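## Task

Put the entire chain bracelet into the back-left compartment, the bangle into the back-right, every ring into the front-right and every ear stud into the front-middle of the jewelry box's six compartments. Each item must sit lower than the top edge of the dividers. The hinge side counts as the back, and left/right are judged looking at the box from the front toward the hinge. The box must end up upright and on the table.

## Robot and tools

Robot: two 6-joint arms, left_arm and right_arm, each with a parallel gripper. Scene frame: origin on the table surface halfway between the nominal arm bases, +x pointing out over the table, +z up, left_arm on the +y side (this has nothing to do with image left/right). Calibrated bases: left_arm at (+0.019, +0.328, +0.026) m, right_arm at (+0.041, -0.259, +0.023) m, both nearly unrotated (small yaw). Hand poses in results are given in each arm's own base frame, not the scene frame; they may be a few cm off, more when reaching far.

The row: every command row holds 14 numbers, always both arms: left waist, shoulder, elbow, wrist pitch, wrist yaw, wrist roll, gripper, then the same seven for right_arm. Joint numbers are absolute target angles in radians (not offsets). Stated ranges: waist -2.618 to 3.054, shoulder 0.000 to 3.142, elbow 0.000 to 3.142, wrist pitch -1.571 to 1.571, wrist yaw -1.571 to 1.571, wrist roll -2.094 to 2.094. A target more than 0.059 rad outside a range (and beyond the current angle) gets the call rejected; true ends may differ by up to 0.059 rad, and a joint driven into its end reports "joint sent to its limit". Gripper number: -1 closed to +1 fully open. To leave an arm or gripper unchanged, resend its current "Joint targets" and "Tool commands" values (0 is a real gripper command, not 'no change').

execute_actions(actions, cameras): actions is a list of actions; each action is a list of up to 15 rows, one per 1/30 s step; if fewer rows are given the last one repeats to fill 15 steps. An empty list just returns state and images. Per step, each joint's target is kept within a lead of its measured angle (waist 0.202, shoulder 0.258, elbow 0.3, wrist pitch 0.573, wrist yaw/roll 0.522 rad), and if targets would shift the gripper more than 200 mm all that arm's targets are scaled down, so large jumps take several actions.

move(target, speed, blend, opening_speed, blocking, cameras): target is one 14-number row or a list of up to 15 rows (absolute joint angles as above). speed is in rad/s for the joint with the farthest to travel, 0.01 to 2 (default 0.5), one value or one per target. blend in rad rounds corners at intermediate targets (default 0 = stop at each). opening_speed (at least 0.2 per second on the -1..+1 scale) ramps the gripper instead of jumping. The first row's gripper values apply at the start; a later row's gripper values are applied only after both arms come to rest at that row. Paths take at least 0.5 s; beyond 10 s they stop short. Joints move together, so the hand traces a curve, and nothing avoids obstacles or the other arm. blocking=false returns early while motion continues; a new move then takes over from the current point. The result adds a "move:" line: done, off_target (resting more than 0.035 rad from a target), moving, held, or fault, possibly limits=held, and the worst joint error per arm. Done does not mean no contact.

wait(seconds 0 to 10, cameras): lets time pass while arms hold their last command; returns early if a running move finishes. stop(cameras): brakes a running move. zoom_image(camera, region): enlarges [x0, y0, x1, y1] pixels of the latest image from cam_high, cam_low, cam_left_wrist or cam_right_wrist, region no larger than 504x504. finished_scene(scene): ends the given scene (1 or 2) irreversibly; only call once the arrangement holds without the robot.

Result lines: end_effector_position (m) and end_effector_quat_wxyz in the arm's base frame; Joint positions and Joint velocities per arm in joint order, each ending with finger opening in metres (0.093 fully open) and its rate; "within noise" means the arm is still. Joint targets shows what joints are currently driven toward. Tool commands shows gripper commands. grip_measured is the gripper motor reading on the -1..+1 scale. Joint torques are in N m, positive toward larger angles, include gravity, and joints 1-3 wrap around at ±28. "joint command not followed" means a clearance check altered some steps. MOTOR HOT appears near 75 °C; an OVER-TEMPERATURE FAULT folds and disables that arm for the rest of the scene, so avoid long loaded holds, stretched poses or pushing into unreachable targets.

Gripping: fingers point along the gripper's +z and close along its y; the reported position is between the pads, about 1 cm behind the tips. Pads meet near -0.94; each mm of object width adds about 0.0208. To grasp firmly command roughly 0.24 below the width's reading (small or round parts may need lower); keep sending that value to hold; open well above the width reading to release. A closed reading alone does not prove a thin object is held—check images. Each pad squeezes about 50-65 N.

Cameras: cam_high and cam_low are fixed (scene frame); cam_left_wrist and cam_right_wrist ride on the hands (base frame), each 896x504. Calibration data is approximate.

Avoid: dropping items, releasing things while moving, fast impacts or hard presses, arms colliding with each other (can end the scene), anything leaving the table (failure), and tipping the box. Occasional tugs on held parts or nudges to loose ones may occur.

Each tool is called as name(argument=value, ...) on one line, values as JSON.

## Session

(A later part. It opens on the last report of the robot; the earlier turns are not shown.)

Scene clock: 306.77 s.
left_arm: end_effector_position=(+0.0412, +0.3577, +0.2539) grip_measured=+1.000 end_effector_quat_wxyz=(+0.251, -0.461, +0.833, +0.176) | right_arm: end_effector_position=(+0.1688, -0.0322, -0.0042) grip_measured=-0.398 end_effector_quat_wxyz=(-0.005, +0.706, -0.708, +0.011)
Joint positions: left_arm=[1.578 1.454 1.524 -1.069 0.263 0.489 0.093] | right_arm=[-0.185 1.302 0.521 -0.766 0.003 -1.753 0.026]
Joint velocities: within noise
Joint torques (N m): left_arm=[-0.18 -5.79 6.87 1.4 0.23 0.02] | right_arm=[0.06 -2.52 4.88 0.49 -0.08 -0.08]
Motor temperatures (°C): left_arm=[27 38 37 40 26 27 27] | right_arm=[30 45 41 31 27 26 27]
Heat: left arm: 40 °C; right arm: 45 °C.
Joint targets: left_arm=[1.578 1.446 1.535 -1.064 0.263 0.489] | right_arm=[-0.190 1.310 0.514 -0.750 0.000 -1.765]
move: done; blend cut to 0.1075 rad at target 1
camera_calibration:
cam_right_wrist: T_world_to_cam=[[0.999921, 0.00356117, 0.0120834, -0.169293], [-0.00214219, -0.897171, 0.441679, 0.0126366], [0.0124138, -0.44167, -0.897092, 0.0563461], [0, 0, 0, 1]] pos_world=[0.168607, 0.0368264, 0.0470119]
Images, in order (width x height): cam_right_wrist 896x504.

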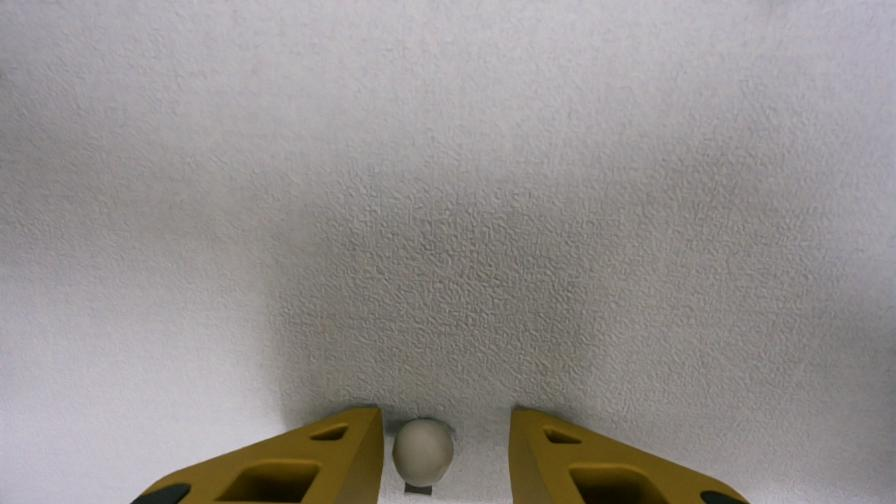

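move(target=[[1.578,1.446,1.535,-1.064,0.263,0.489,1,-0.19,1.305,0.514,-0.75,0,-1.765,-1],[1.578,1.446,1.535,-1.064,0.263,0.489,1,-0.15,1.18,0.8,-1.18,0,-1.7,-1],[1.578,1.446,1.535,-1.064,0.263,0.489,1,0.1365,1.77,1.295,-1.08,0,-1.62,-1]], speed=[0.2,0.6,0.8], blend=[0,0.1,0], opening_speed=0.8, cameras=["cam_right_wrist"])

Scene clock: 317.80 s.
left_arm: end_effector_position=(+0.0412, +0.3577, +0.2539) grip_measured=+1.000 end_effector_quat_wxyz=(+0.251, -0.461, +0.833, +0.176) | right_arm: end_effector_position=(+0.3106, +0.0416, +0.0686) grip_measured=-0.879 end_effector_quat_wxyz=(+0.003, +0.773, -0.634, -0.001)
Joint positions: left_arm=[1.578 1.454 1.524 -1.069 0.263 0.489 0.093] | right_arm=[0.135 1.762 1.274 -1.089 0.003 -1.633 0.003]
Joint velocities: within noise
Joint torques (N m): left_arm=[-0.18 -5.76 6.89 1.4 0.23 0.02] | right_arm=[0.59 -7.91 8.09 0.35 -0.08 0.15]
Motor temperatures (°C): left_arm=[27 38 37 40 26 27 27] | right_arm=[30 43 40 31 27 26 28]
Heat: left arm: 40 °C; right arm: 43 °C.
Joint targets: left_arm=[1.578 1.446 1.535 -1.064 0.263 0.489] | right_arm=[0.136 1.770 1.295 -1.080 0.000 -1.620]
move: done
camera_calibration:
cam_right_wrist: T_world_to_cam=[[0.97917, 0.202404, -0.0160642, -0.312111], [0.188914, -0.879195, 0.437409, -0.0127993], [0.0744098, -0.431333, -0.899119, 0.132921], [0, 0, 0, 1]] pos_world=[0.298137, 0.109252, 0.120096]
Images, in order (width x height): cam_right_wrist 896x504.

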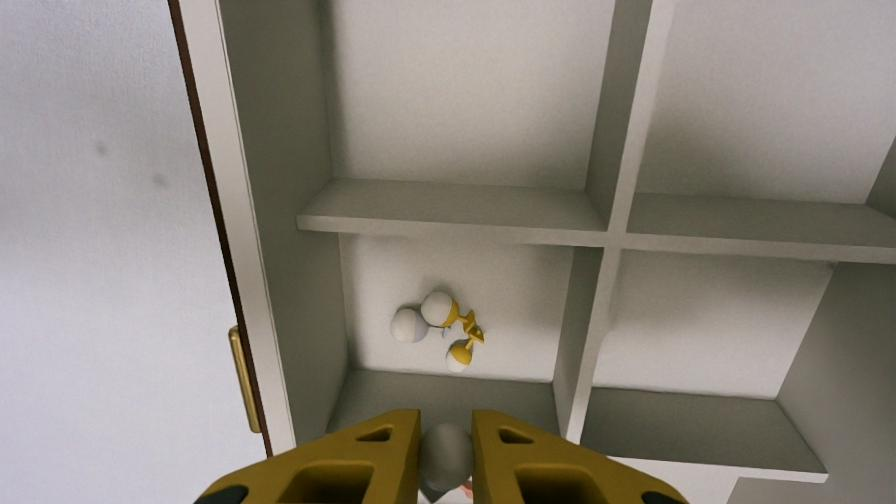

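move(target=[[1.578,1.446,1.535,-1.064,0.263,0.489,1,0.15,1.850,1.140,-0.843,0,-1.62,-1],[1.578,1.446,1.535,-1.064,0.263,0.489,1,0.15,1.850,1.140,-0.843,0,-1.62,-0.6],[1.578,1.446,1.535,-1.064,0.263,0.489,1,0.14,1.65,1.35,-1.27,0,-1.5,-0.3],[1.578,1.446,1.535,-1.064,0.263,0.489,1,0.875,1.548,0.97,-0.98,0,1.57,-0.3]], speed=[0.5,0.5,0.6,1.2], blend=[0,0,0.1,0], opening_speed=0.8, cameras=["cam_right_wrist","cam_high"])

Scene clock: 404.60 s.
left_arm: end_effector_position=(+0.0412, +0.3577, +0.2539) grip_measured=+1.000 end_effector_quat_wxyz=(+0.251, -0.461, +0.833, +0.176) | right_arm: end_effector_position=(+0.1629, +0.1925, +0.0479) grip_measured=-0.302 end_effector_quat_wxyz=(-0.002, +0.336, +0.942, -0.009)
Joint positions: left_arm=[1.578 1.454 1.524 -1.069 0.263 0.489 0.093] | right_arm=[0.871 1.571 0.978 -0.997 0.003 1.557 0.031]
Joint velocities: within noise
Joint torques (N m): left_arm=[-0.18 -5.78 6.87 1.4 0.23 0.02] | right_arm=[0.88 -8.66 5.22 0.41 0.06 0.18]
Motor temperatures (°C): left_arm=[27 38 38 40 26 27 27] | right_arm=[30 46 44 30 27 25 29]
Heat: left arm: 40 °C; right arm: 46 °C.
Joint targets: left_arm=[1.578 1.446 1.535 -1.064 0.263 0.489] | right_arm=[0.875 1.548 0.970 -0.980 0.000 1.570]
move: done; blend cut to 0 rad at target 3
camera_calibration:
cam_right_wrist: T_world_to_cam=[[-0.628549, -0.777723, 0.00860748, 0.250976], [-0.699012, 0.569718, 0.432208, 0.0227781], [-0.341042, 0.265647, -0.901733, 0.124104], [0, 0, 0, 1]] pos_world=[0.215997, 0.149245, 0.0999037]
Images, in order (width x height): cam_high 896x504, cam_right_wrist 896x504.

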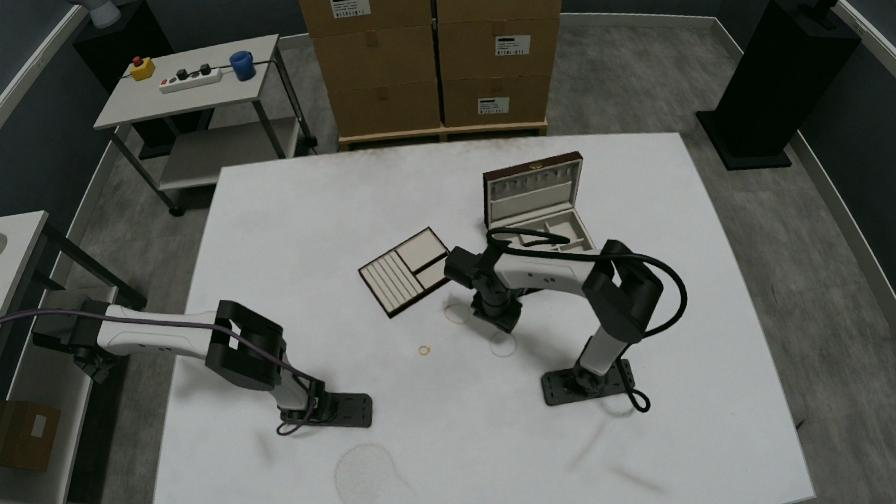

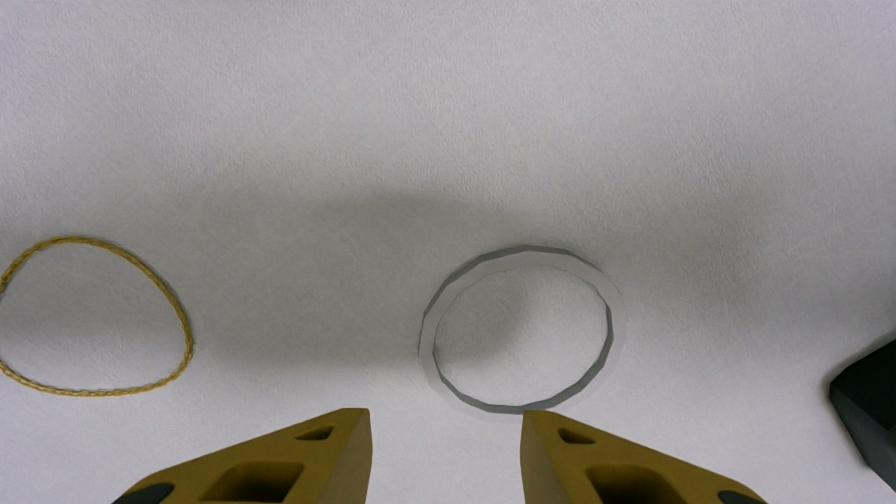

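move(target=[[1.578,1.446,1.535,-1.064,0.263,0.489,1,0.951,1.62,0.911,-0.85,0,1.57,-0.4],[1.578,1.446,1.535,-1.064,0.263,0.489,1,0.951,1.677,0.852,-0.735,0,1.57,-0.4]], speed=[0.4,0.2], blend=[0.02,0], cameras=["cam_right_wrist","cam_low"])

zoom_image(camera="cam_low", region=[400, 200, 540, 310])

Scene clock: 437.00 s.
left_arm: end_effector_position=(+0.0412, +0.3577, +0.2539) grip_measured=+1.000 end_effector_quat_wxyz=(+0.251, -0.461, +0.833, +0.176) | right_arm: end_effector_position=(+0.1525, +0.2112, -0.0017) grip_measured=-0.398 end_effector_quat_wxyz=(+0.003, +0.301, +0.954, +0.005)
Joint positions: left_arm=[1.578 1.454 1.524 -1.069 0.263 0.489 0.093] | right_arm=[0.947 1.666 0.858 -0.752 0.003 1.558 0.026]
Joint velocities: within noise
Joint torques (N m): left_arm=[-0.2 -5.78 6.89 1.4 0.23 0.03] | right_arm=[0.81 -5.94 4.78 0.49 0.06 0.17]
Motor temperatures (°C): left_arm=[27 38 38 40 26 27 27] | right_arm=[30 47 42 30 27 25 28]
Heat: left arm: 40 °C; right arm: 47 °C.
Joint targets: left_arm=[1.578 1.446 1.535 -1.064 0.263 0.489] | right_arm=[0.951 1.677 0.852 -0.735 0.000 1.570]
move: done
camera_calibration:
cam_right_wrist: T_world_to_cam=[[-0.567963, -0.822782, -0.0211508, 0.259641], [-0.747392, 0.504818, 0.43193, 0.0473935], [-0.344707, 0.261128, -0.901659, 0.0723028], [0, 0, 0, 1]] pos_world=[0.207811, 0.170822, 0.0502134]
Images, in order (width x height): cam_low 896x504, cam_right_wrist 896x504.

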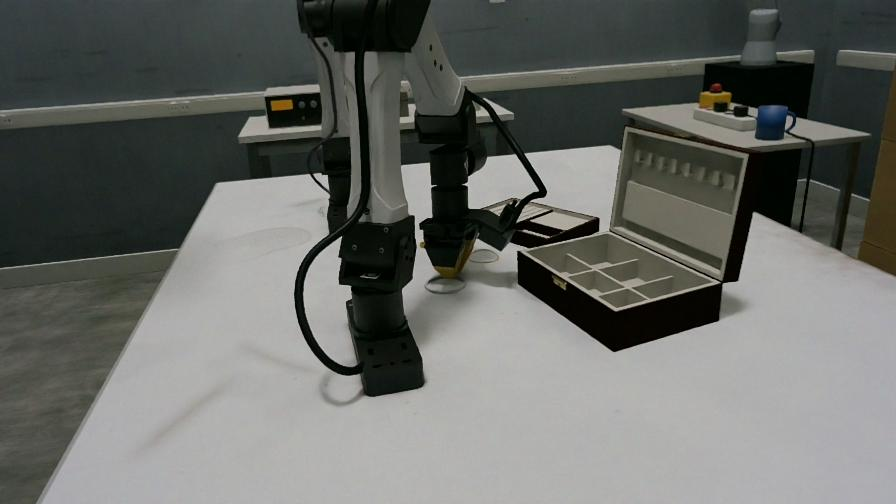

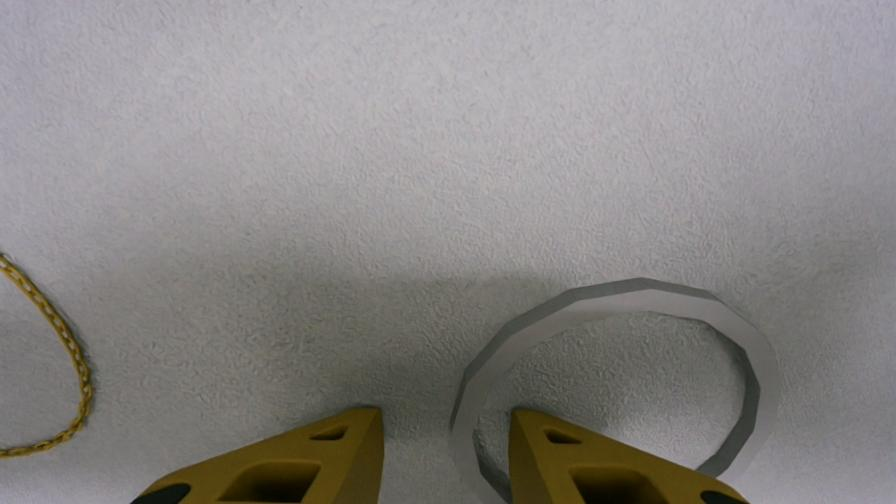

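Scaled by 3.600 from the camera's 896x504 image, which has a finer 1280x720 frame.

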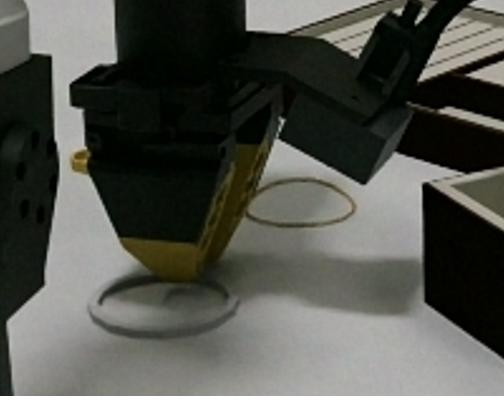

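move(target=[[1.578,1.446,1.535,-1.064,0.263,0.489,1,0.951,1.687,0.842,-0.715,0,1.57,-0.4],[1.578,1.446,1.535,-1.064,0.263,0.489,1,0.951,1.687,0.842,-0.715,0,1.57,-1]], speed=0.2, opening_speed=0.6, cameras=["cam_right_wrist"])

Scene clock: 452.53 s.
left_arm: end_effector_position=(+0.0412, +0.3577, +0.2539) grip_measured=+1.000 end_effector_quat_wxyz=(+0.251, -0.461, +0.833, +0.176) | right_arm: end_effector_position=(+0.1548, +0.2143, -0.0040) grip_measured=-0.965 end_effector_quat_wxyz=(+0.006, +0.301, +0.954, +0.012)
Joint positions: left_arm=[1.578 1.454 1.524 -1.069 0.263 0.489 0.093] | right_arm=[0.947 1.672 0.854 -0.726 0.003 1.558 0]
Joint velocities: within noise
Joint torques (N m): left_arm=[-0.18 -5.78 6.89 1.4 0.23 0.02] | right_arm=[0.83 -5.52 4.34 0.44 0.06 0.17]
Motor temperatures (°C): left_arm=[27 38 38 40 26 27 27] | right_arm=[30 45 41 30 27 25 28]
Heat: left arm: 40 °C; right arm: 45 °C.
Joint targets: left_arm=[1.578 1.446 1.535 -1.064 0.263 0.489] | right_arm=[0.951 1.687 0.842 -0.715 0.000 1.570]
move: done
camera_calibration:
cam_right_wrist: T_world_to_cam=[[-0.567691, -0.822403, -0.0371628, 0.263282], [-0.751431, 0.499204, 0.431448, 0.0502946], [-0.336272, 0.272854, -0.901372, 0.0664167], [0, 0, 0, 1]] pos_world=[0.20959, 0.173295, 0.047951]
Images, in order (width x height): cam_right_wrist 896x504.

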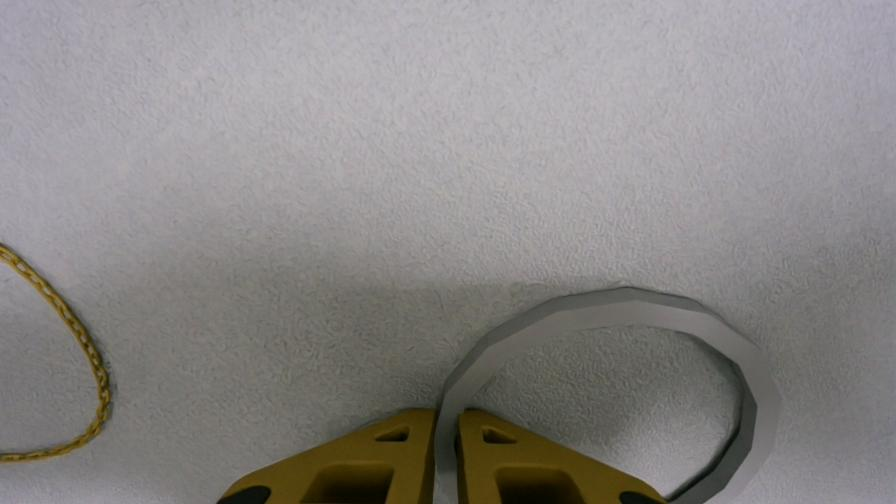

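move(target=[[1.578,1.446,1.535,-1.064,0.263,0.489,1,0.951,1.63,0.913,-0.85,0,1.57,-1],[1.578,1.446,1.535,-1.064,0.263,0.489,1,0.951,1.53,1.17,-1.18,0,1.57,-1],[1.578,1.446,1.535,-1.064,0.263,0.489,1,-0.068,1.72,1.245,-0.577,0,1.326,-1]], speed=[0.3,0.5,0.7], blend=[0.03,0.05,0], cameras=["cam_right_wrist","cam_low","cam_high"])

zoom_image(camera="cam_low", region=[500, 100, 780, 360])

Scene clock: 507.70 s.
left_arm: end_effector_position=(+0.0412, +0.3577, +0.2539) grip_measured=+1.000 end_effector_quat_wxyz=(+0.251, -0.461, +0.833, +0.176) | right_arm: end_effector_position=(+0.4134, -0.0301, +0.0994) grip_measured=-0.966 end_effector_quat_wxyz=(+0.195, +0.629, +0.739, +0.142)
Joint positions: left_arm=[1.578 1.454 1.524 -1.069 0.263 0.489 0.093] | right_arm=[-0.072 1.708 1.221 -0.596 0.002 1.339 0]
Joint velocities: within noise
Joint torques (N m): left_arm=[-0.18 -5.79 6.89 1.4 0.23 0.03] | right_arm=[0.85 -7.99 9.32 1.46 0.06 -0.11]
Motor temperatures (°C): left_arm=[26 38 38 40 26 27 27] | right_arm=[30 42 40 29 27 25 29]
Heat: left arm: 40 °C; right arm: 42 °C.
Joint targets: left_arm=[1.578 1.446 1.535 -1.064 0.263 0.489] | right_arm=[-0.068 1.720 1.245 -0.577 0.000 1.326]
move: done
camera_calibration:
cam_right_wrist: T_world_to_cam=[[-0.868102, -0.174389, -0.464744, 0.399089], [-0.331192, 0.900876, 0.280597, 0.175443], [0.369743, 0.397507, -0.839809, 0.0190693], [0, 0, 0, 1]] pos_world=[0.397505, -0.0960361, 0.152259]
Images, in order (width x height): cam_high 896x504, cam_low 896x504, cam_right_wrist 896x504.

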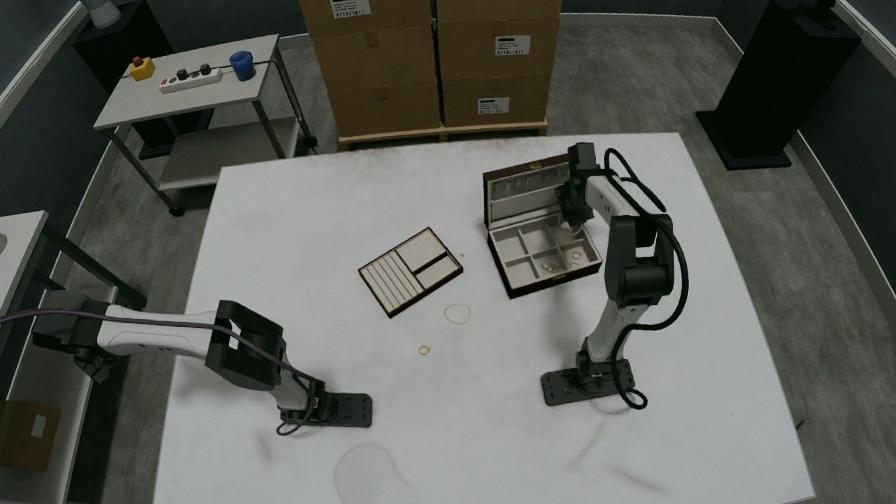

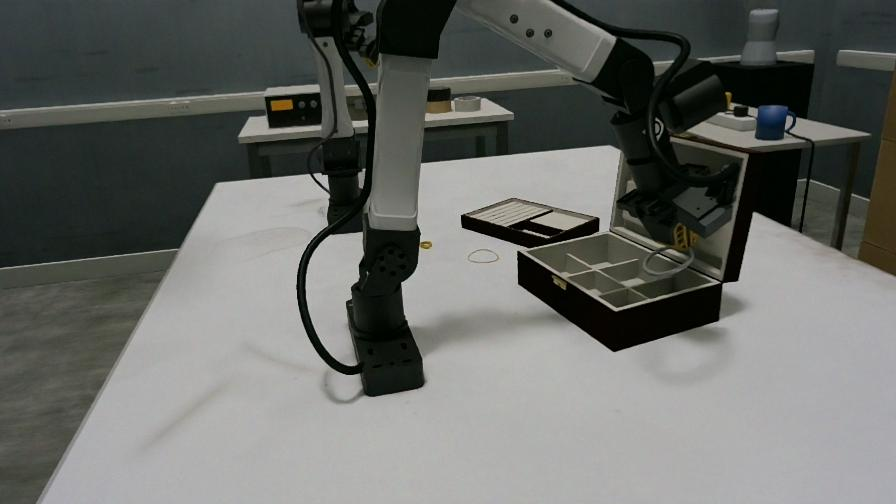

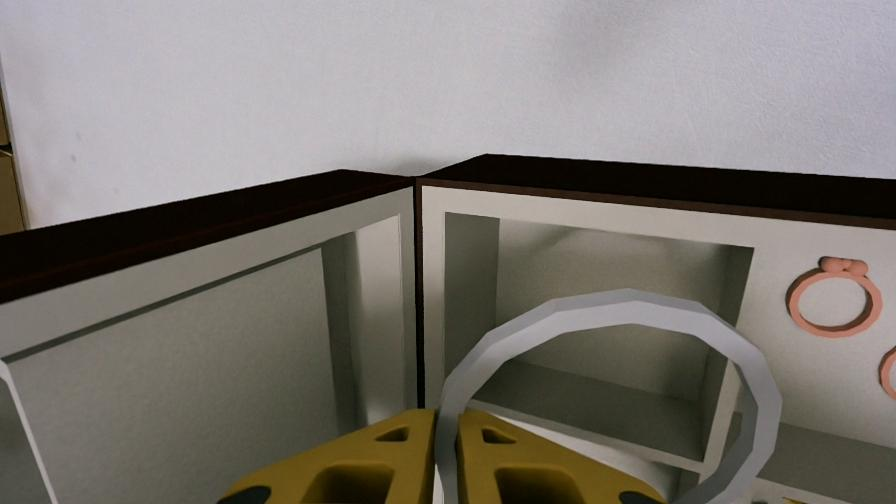

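Scaled by 1.800 from the camera's 896x504 image, which has a finer 1280x720 frame.

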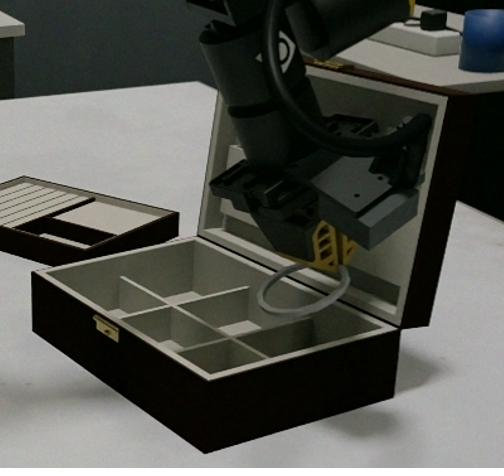

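move(target=[1.578,1.446,1.535,-1.064,0.263,0.489,1,-0.05,1.805,1.155,-0.417,0,1.34,-1], speed=0.3, cameras=["cam_right_wrist","cam_low"])

zoom_image(camera="cam_low", region=[580, 180, 760, 330])

Scene clock: 533.20 s.
left_arm: end_effector_position=(+0.0412, +0.3577, +0.2539) grip_measured=+1.000 end_effector_quat_wxyz=(+0.251, -0.461, +0.833, +0.176) | right_arm: end_effector_position=(+0.4270, -0.0241, +0.0607) grip_measured=-0.966 end_effector_quat_wxyz=(+0.198, +0.622, +0.743, +0.147)
Joint positions: left_arm=[1.578 1.454 1.524 -1.069 0.263 0.489 0.093] | right_arm=[-0.056 1.796 1.16 -0.435 0.002 1.338 0]
Joint velocities: within noise
Joint torques (N m): left_arm=[-0.2 -5.79 6.89 1.4 0.23 0.03] | right_arm=[0.96 -8.94 6.37 1.5 0.06 0.04]
Motor temperatures (°C): left_arm=[26 38 38 40 26 27 27] | right_arm=[30 43 41 31 27 25 29]
Heat: left arm: 40 °C; right arm: 43 °C.
Joint targets: left_arm=[1.578 1.446 1.535 -1.064 0.263 0.489] | right_arm=[-0.050 1.805 1.155 -0.417 0.000 1.340]
move: done
camera_calibration:
cam_right_wrist: T_world_to_cam=[[-0.860062, -0.189259, -0.473787, 0.390775], [-0.349191, 0.895421, 0.2762, 0.193212], [0.371966, 0.402992, -0.836205, -0.0219428], [0, 0, 0, 1]] pos_world=[0.411721, -0.0902054, 0.113431]
Images, in order (width x height): cam_low 896x504, cam_right_wrist 896x504.

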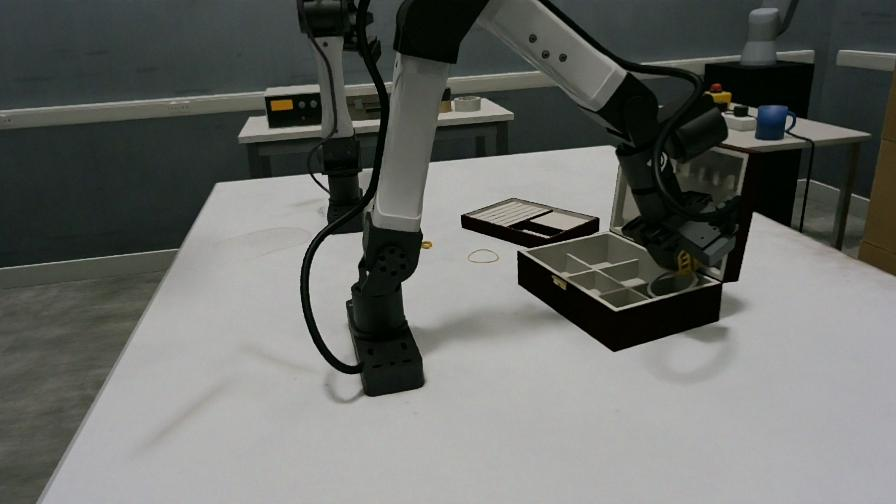

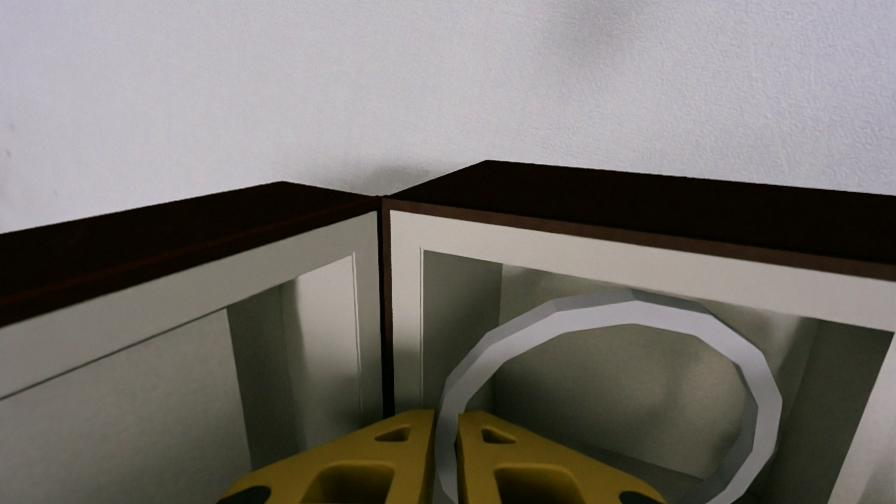

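Scaled by 2.800 from the camera's 896x504 image, which has a finer 1280x720 frame.

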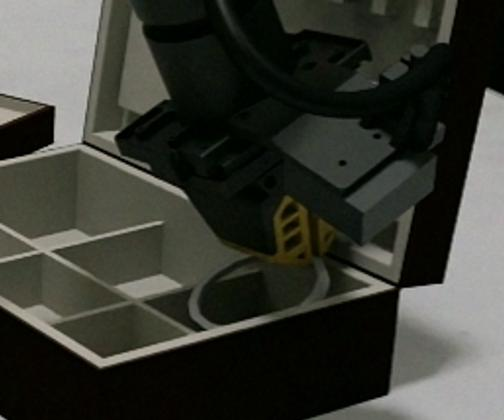

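move(target=[1.578,1.446,1.535,-1.064,0.263,0.489,1,-0.056,1.838,1.11,-0.344,0,1.34,-1], speed=0.15, cameras=["cam_right_wrist","cam_low"])

zoom_image(camera="cam_low", region=[580, 180, 760, 330])

Scene clock: 551.83 s.
left_arm: end_effector_position=(+0.0412, +0.3577, +0.2539) grip_measured=+1.000 end_effector_quat_wxyz=(+0.251, -0.461, +0.833, +0.176) | right_arm: end_effector_position=(+0.4241, -0.0239, +0.0440) grip_measured=-0.966 end_effector_quat_wxyz=(+0.195, +0.623, +0.744, +0.145)
Joint positions: left_arm=[1.578 1.454 1.524 -1.069 0.263 0.489 0.093] | right_arm=[-0.056 1.817 1.119 -0.382 0.002 1.338 0]
Joint velocities: within noise
Joint torques (N m): left_arm=[-0.18 -5.76 6.89 1.4 0.23 0.03] | right_arm=[0.46 -7.86 5.81 1.68 0.06 0.05]
Motor temperatures (°C): left_arm=[26 38 38 40 26 27 27] | right_arm=[30 46 41 32 27 25 29]
Heat: left arm: 40 °C; right arm: 46 °C.
Joint targets: left_arm=[1.578 1.446 1.535 -1.064 0.263 0.489] | right_arm=[-0.056 1.838 1.110 -0.344 0.000 1.340]
move: off_target (right_arm); right_arm: the wrist pitch is farthest, 0.038 rad from its target
camera_calibration:
cam_right_wrist: T_world_to_cam=[[-0.86418, -0.189029, -0.466327, 0.38181], [-0.346757, 0.895285, 0.279686, 0.195465], [0.364627, 0.403401, -0.839235, -0.0316197], [0, 0, 0, 1]] pos_world=[0.40926, -0.0900681, 0.0968431]
Images, in order (width x height): cam_low 896x504, cam_right_wrist 896x504.

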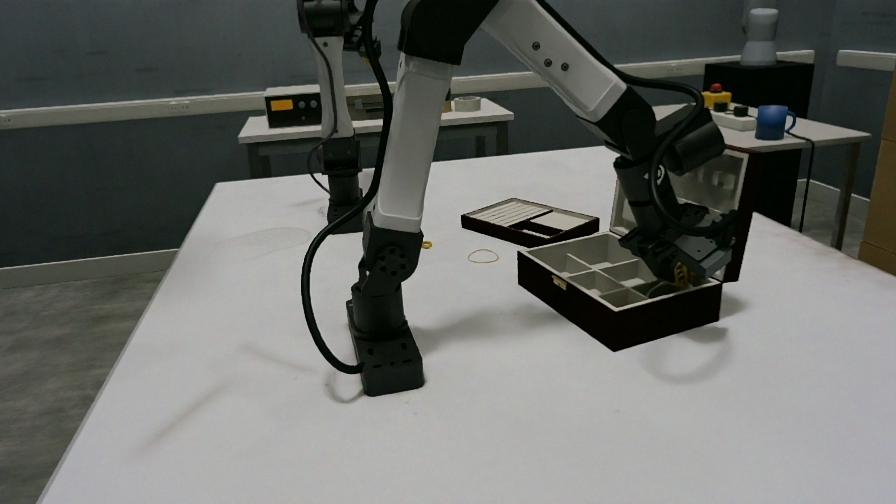

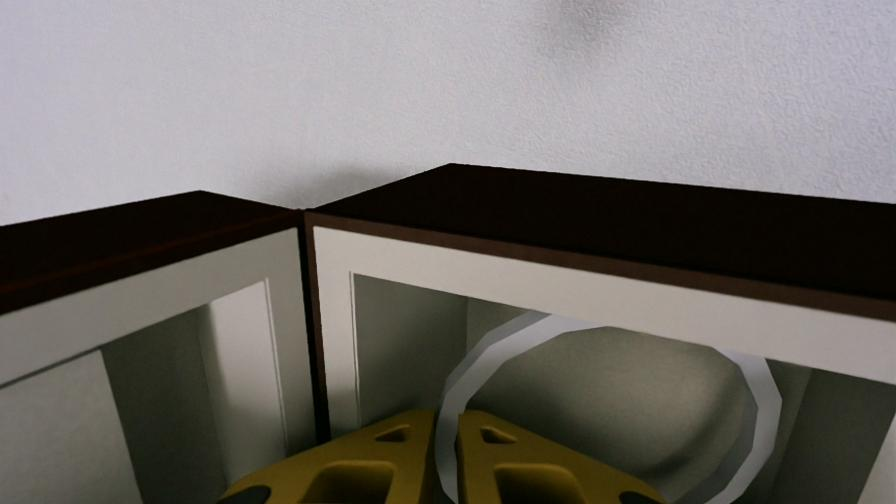

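Scaled by 2.800 from the camera's 896x504 image, which has a finer 1280x720 frame.

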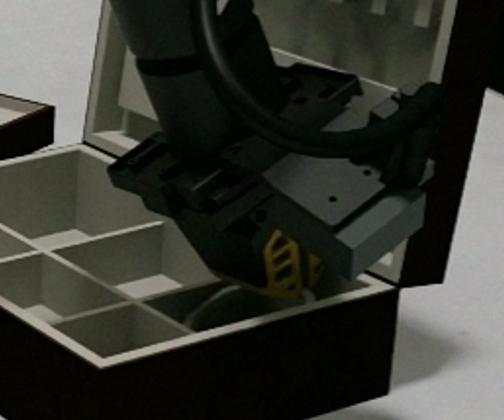

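move(target=[1.578,1.446,1.535,-1.064,0.263,0.489,1,-0.056,1.858,1.075,-0.289,0,1.34,-1], speed=0.15, cameras=["cam_right_wrist"])

Scene clock: 564.03 s.
left_arm: end_effector_position=(+0.0412, +0.3577, +0.2539) grip_measured=+1.000 end_effector_quat_wxyz=(+0.251, -0.461, +0.833, +0.176) | right_arm: end_effector_position=(+0.4224, -0.0239, +0.0359) grip_measured=-0.966 end_effector_quat_wxyz=(+0.198, +0.622, +0.743, +0.146)
Joint positions: left_arm=[1.578 1.454 1.524 -1.069 0.263 0.489 0.093] | right_arm=[-0.056 1.823 1.086 -0.337 0.002 1.338 0]
Joint velocities: within noise
Joint torques (N m): left_arm=[-0.18 -5.78 6.89 1.4 0.23 0.02] | right_arm=[0.44 -6.42 5.5 1.78 0.06 0.05]
Motor temperatures (°C): left_arm=[26 38 38 40 26 27 27] | right_arm=[30 46 41 32 27 25 29]
Heat: left arm: 40 °C; right arm: 46 °C.
Joint targets: left_arm=[1.578 1.446 1.535 -1.064 0.263 0.489] | right_arm=[-0.056 1.858 1.075 -0.289 0.000 1.340]
move: off_target (right_arm); right_arm: the wrist pitch is farthest, 0.048 rad from its target
camera_calibration:
cam_right_wrist: T_world_to_cam=[[-0.861186, -0.1892, -0.471765, 0.375495], [-0.348391, 0.895542, 0.276818, 0.197937], [0.370112, 0.402751, -0.837143, -0.0402663], [0, 0, 0, 1]] pos_world=[0.407234, -0.0899996, 0.0886446]
Images, in order (width x height): cam_right_wrist 896x504.

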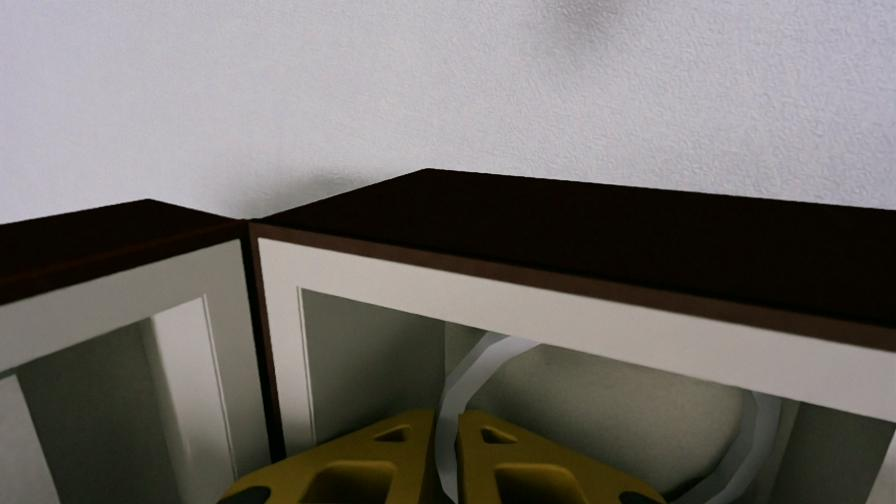

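move(target=[1.578,1.446,1.535,-1.064,0.263,0.489,1,-0.056,1.875,1.052,-0.25,0,1.34,-1], speed=0.15, cameras=["cam_right_wrist","cam_low"])

Scene clock: 573.03 s.
left_arm: end_effector_position=(+0.0412, +0.3577, +0.2539) grip_measured=+1.000 end_effector_quat_wxyz=(+0.251, -0.461, +0.833, +0.176) | right_arm: end_effector_position=(+0.4263, -0.0241, +0.0331) grip_measured=-0.966 end_effector_quat_wxyz=(+0.207, +0.620, +0.741, +0.154)
Joint positions: left_arm=[1.578 1.454 1.524 -1.069 0.263 0.489 0.093] | right_arm=[-0.056 1.829 1.068 -0.288 0.002 1.338 0]
Joint velocities: within noise
Joint torques (N m): left_arm=[-0.2 -5.79 6.89 1.4 0.23 0.02] | right_arm=[0.44 -5.41 4.9 1.73 0.06 0.05]
Motor temperatures (°C): left_arm=[26 38 38 40 26 27 27] | right_arm=[30 45 41 32 27 25 29]
Heat: left arm: 40 °C; right arm: 45 °C.
Joint targets: left_arm=[1.578 1.446 1.535 -1.064 0.263 0.489] | right_arm=[-0.056 1.875 1.052 -0.250 0.000 1.340]
move: off_target (right_arm); right_arm: the shoulder is farthest, 0.046 rad from its target
camera_calibration:
cam_right_wrist: T_world_to_cam=[[-0.849247, -0.189866, -0.492678, 0.373048], [-0.355122, 0.895917, 0.266872, 0.203444], [0.390728, 0.401601, -0.82828, -0.0530329], [0, 0, 0, 1]] pos_world=[0.409779, -0.0901416, 0.0855729]
Images, in order (width x height): cam_low 896x504, cam_right_wrist 896x504.

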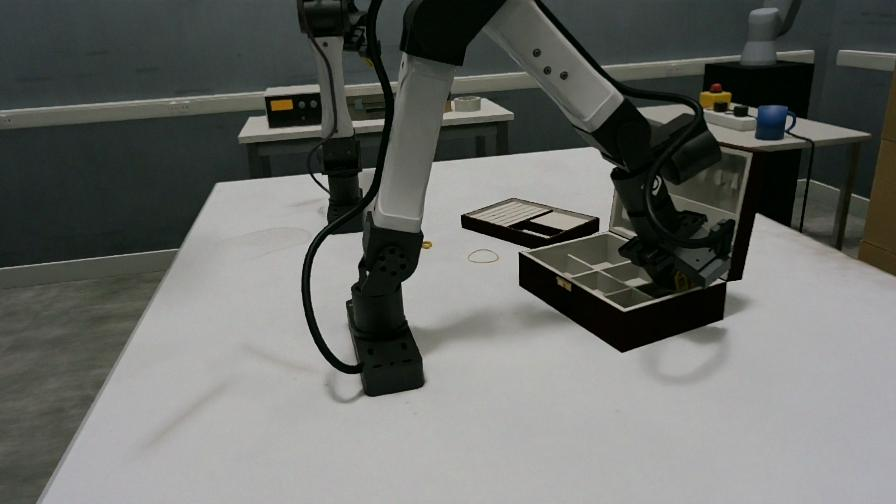

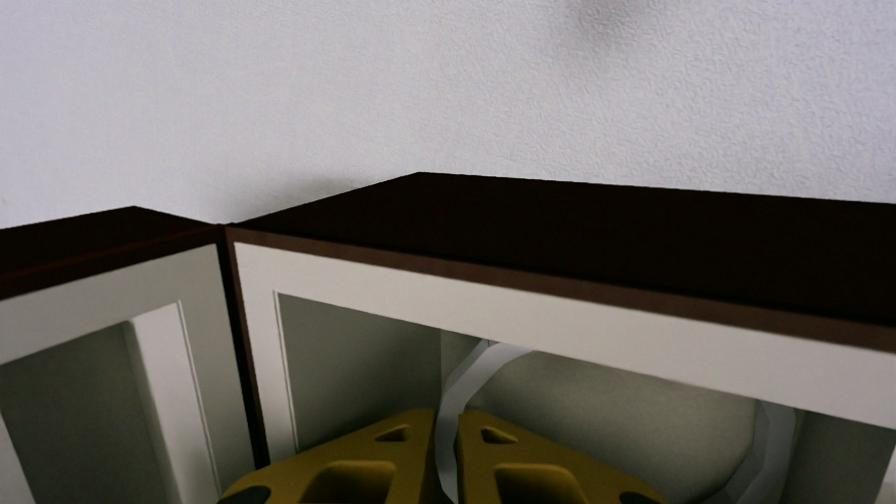

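move(target=[[1.578,1.446,1.535,-1.064,0.263,0.489,1,-0.056,1.84,1.075,-0.28,0,1.34,-1],[1.578,1.446,1.535,-1.064,0.263,0.489,1,-0.056,1.84,1.075,-0.28,0,1.34,-0.7]], speed=0.15, opening_speed=0.3, cameras=["cam_right_wrist","cam_low"])

zoom_image(camera="cam_low", region=[580, 180, 760, 330])

Scene clock: 581.53 s.
left_arm: end_effector_position=(+0.0412, +0.3577, +0.2539) grip_measured=+1.000 end_effector_quat_wxyz=(+0.251, -0.461, +0.833, +0.176) | right_arm: end_effector_position=(+0.4251, -0.0240, +0.0324) grip_measured=-0.702 end_effector_quat_wxyz=(+0.205, +0.621, +0.741, +0.152)
Joint positions: left_arm=[1.578 1.454 1.524 -1.069 0.263 0.489 0.093] | right_arm=[-0.056 1.829 1.068 -0.293 0.002 1.338 0.011]
Joint velocities: within noise
Joint torques (N m): left_arm=[-0.2 -5.78 6.89 1.4 0.23 0.02] | right_arm=[0.44 -8.72 7.21 1.47 0.06 0.05]
Motor temperatures (°C): left_arm=[26 38 38 40 26 27 27] | right_arm=[30 45 41 33 27 25 29]
Heat: left arm: 40 °C; right arm: 45 °C.
Joint targets: left_arm=[1.578 1.446 1.535 -1.064 0.263 0.489] | right_arm=[-0.056 1.840 1.075 -0.280 0.000 1.340]
move: done
camera_calibration:
cam_right_wrist: T_world_to_cam=[[-0.851862, -0.18972, -0.488198, 0.37268], [-0.353693, 0.895838, 0.269029, 0.202484], [0.386306, 0.401848, -0.830232, -0.0512539], [0, 0, 0, 1]] pos_world=[0.408889, -0.0900919, 0.084915]
Images, in order (width x height): cam_low 896x504, cam_right_wrist 896x504.

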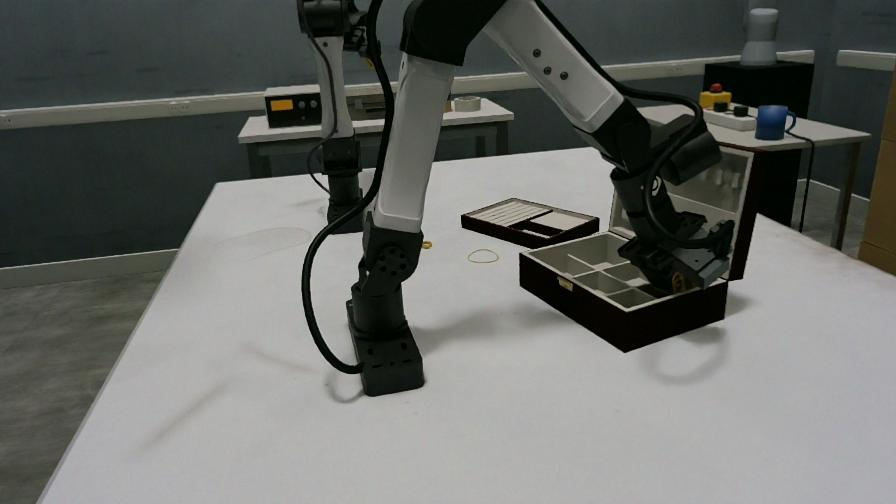

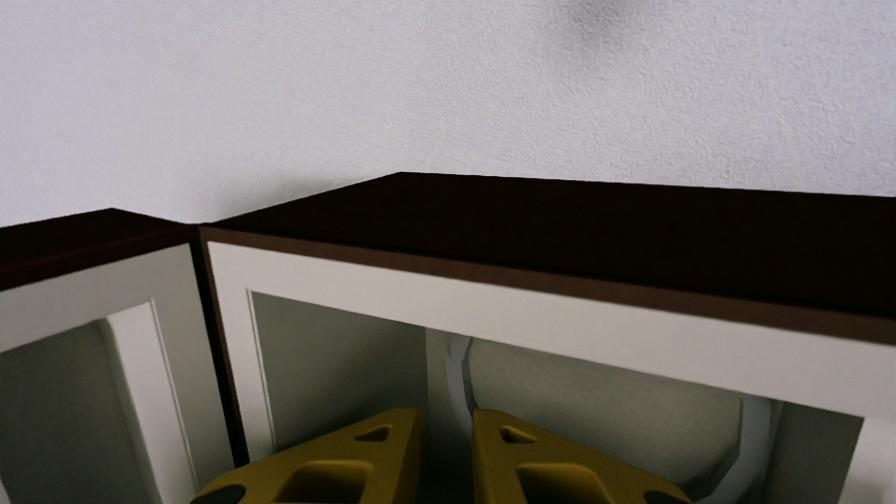

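Scaled by 2.800 from the camera's 896x504 image, which has a finer 1280x720 frame.

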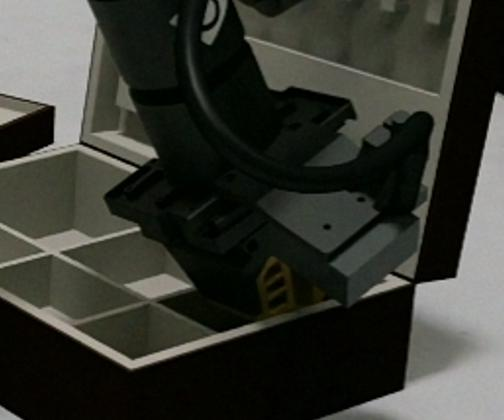

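move(target=[[1.578,1.446,1.535,-1.064,0.263,0.489,1,-0.056,1.79,1.13,-0.43,0,1.34,-0.7],[1.578,1.446,1.535,-1.064,0.263,0.489,1,-0.06,1.69,1.26,-0.62,0,1.33,-0.7],[1.578,1.446,1.535,-1.064,0.263,0.489,1,-0.05,1.7,1.72,-1.53,0,0,-0.7]], speed=[0.2,0.4,0.7], blend=[0.03,0.1,0], cameras=["cam_right_wrist","cam_low"])

Scene clock: 594.47 s.
left_arm: end_effector_position=(+0.0412, +0.3577, +0.2539) grip_measured=+1.000 end_effector_quat_wxyz=(+0.251, -0.461, +0.833, +0.176) | right_arm: end_effector_position=(+0.3138, -0.0178, +0.1883) grip_measured=-0.702 end_effector_quat_wxyz=(+0.020, +0.034, +0.999, -0.001)
Joint positions: left_arm=[1.578 1.454 1.524 -1.069 0.263 0.489 0.093] | right_arm=[-0.056 1.717 1.7 -1.513 0.002 0.013 0.012]
Joint velocities: within noise
Joint torques (N m): left_arm=[-0.18 -5.78 6.89 1.4 0.23 0.03] | right_arm=[0.95 -10.06 8.29 0.28 0.01 -0.05]
Motor temperatures (°C): left_arm=[26 39 38 40 26 27 27] | right_arm=[30 47 42 32 27 25 29]
Heat: left arm: 40 °C; right arm: 47 °C.
Joint targets: left_arm=[1.578 1.446 1.535 -1.064 0.263 0.489] | right_arm=[-0.050 1.700 1.720 -1.530 0.000 0.000]
move: done; blend cut to 0.095 rad at target 2
camera_calibration:
cam_right_wrist: T_world_to_cam=[[-0.0617326, -0.998052, -0.00899475, 0.00262488], [-0.916131, 0.0530845, 0.397348, 0.252906], [-0.396096, 0.0327697, -0.917624, 0.374111], [0, 0, 0, 1]] pos_world=[0.380041, -0.0230651, 0.242825]
Images, in order (width x height): cam_low 896x504, cam_right_wrist 896x504.

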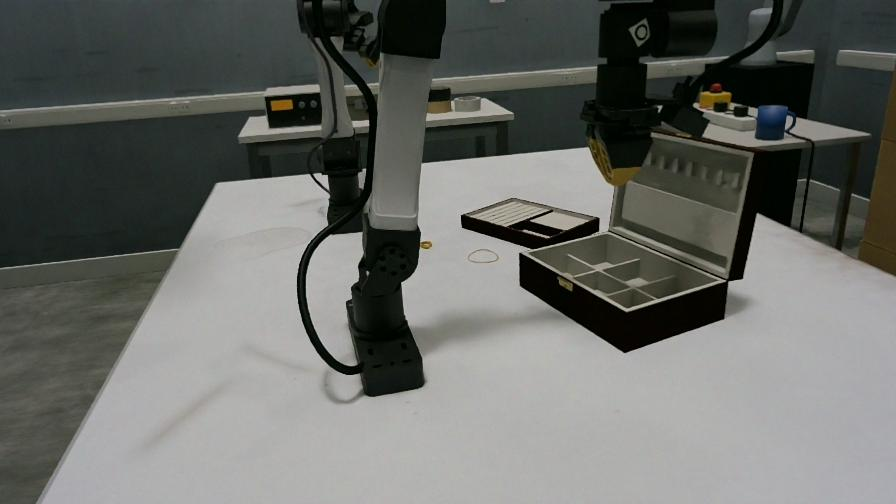

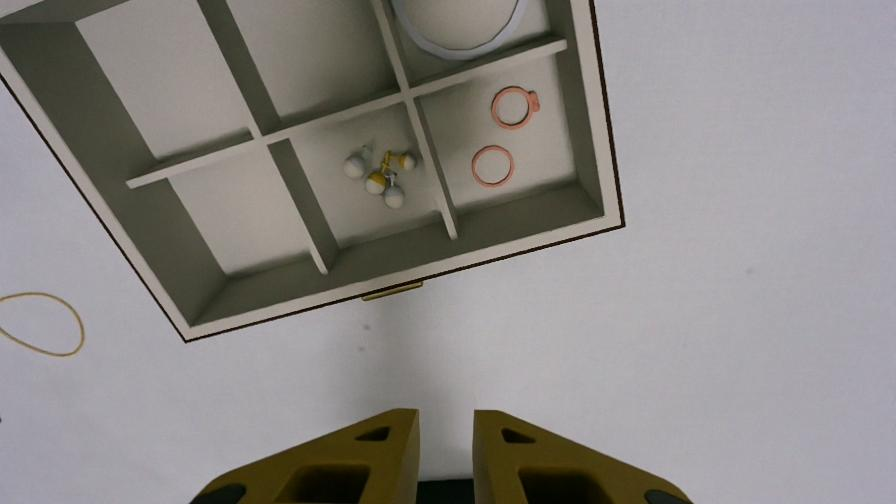

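execute_actions(actions=[], cameras=["cam_high"])

zoom_image(camera="cam_high", region=[470, 140, 620, 310])

zoom_image(camera="cam_low", region=[580, 200, 740, 340])

Scene clock: 603.70 s.
left_arm: end_effector_position=(+0.0412, +0.3577, +0.2539) grip_measured=+1.000 end_effector_quat_wxyz=(+0.251, -0.461, +0.833, +0.176) | right_arm: end_effector_position=(+0.3134, -0.0177, +0.1883) grip_measured=-0.702 end_effector_quat_wxyz=(+0.020, +0.034, +0.999, -0.001)
Joint positions: left_arm=[1.578 1.454 1.524 -1.069 0.263 0.489 0.093] | right_arm=[-0.056 1.717 1.7 -1.515 0.002 0.012 0.012]
Joint velocities: within noise
Joint torques (N m): left_arm=[-0.18 -5.78 6.89 1.4 0.23 0.03] | right_arm=[0.96 -10.07 8.29 0.28 0.01 -0.07]
Motor temperatures (°C): left_arm=[26 39 38 40 26 27 27] | right_arm=[30 48 42 31 27 25 28]
Heat: left arm: 40 °C; right arm: 48 °C.
Joint targets: left_arm=[1.578 1.446 1.535 -1.064 0.263 0.489] | right_arm=[-0.050 1.700 1.720 -1.530 0.000 0.000]
Tool commands: left_gripper/opening=+1.0 right_gripper/opening=-0.7
Images, in order (width x height): cam_high 896x504.

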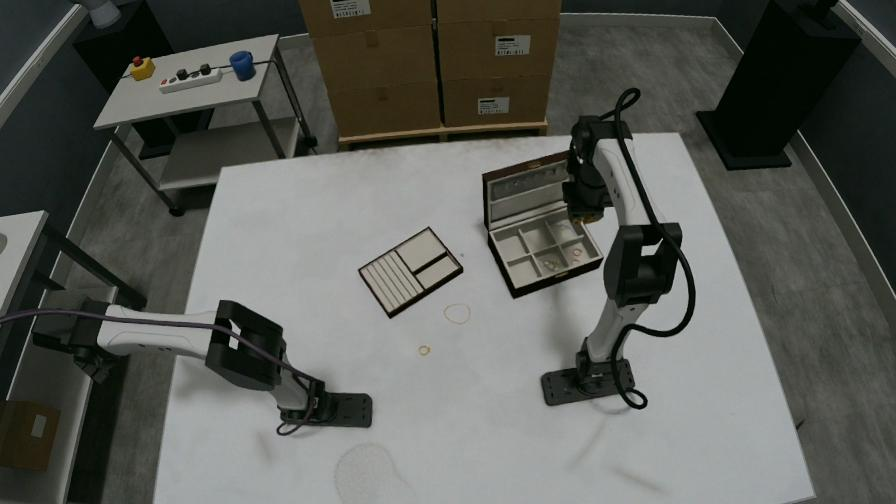

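Scaled by 2.965 from the camera's 896x504 image, which has a finer 1280x720 frame.

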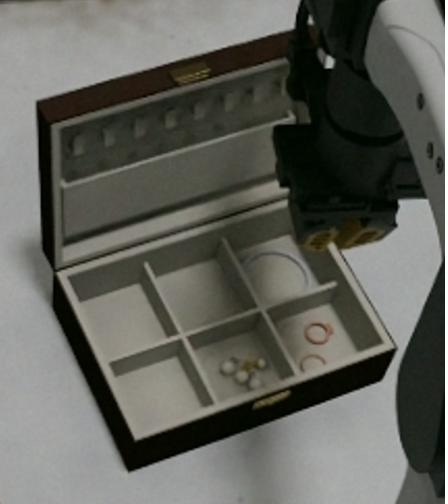

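This scene's latest camera images include none from cam_low. They are from: cam_high. cam_low's image comes with the result of a call that names it in "cameras".


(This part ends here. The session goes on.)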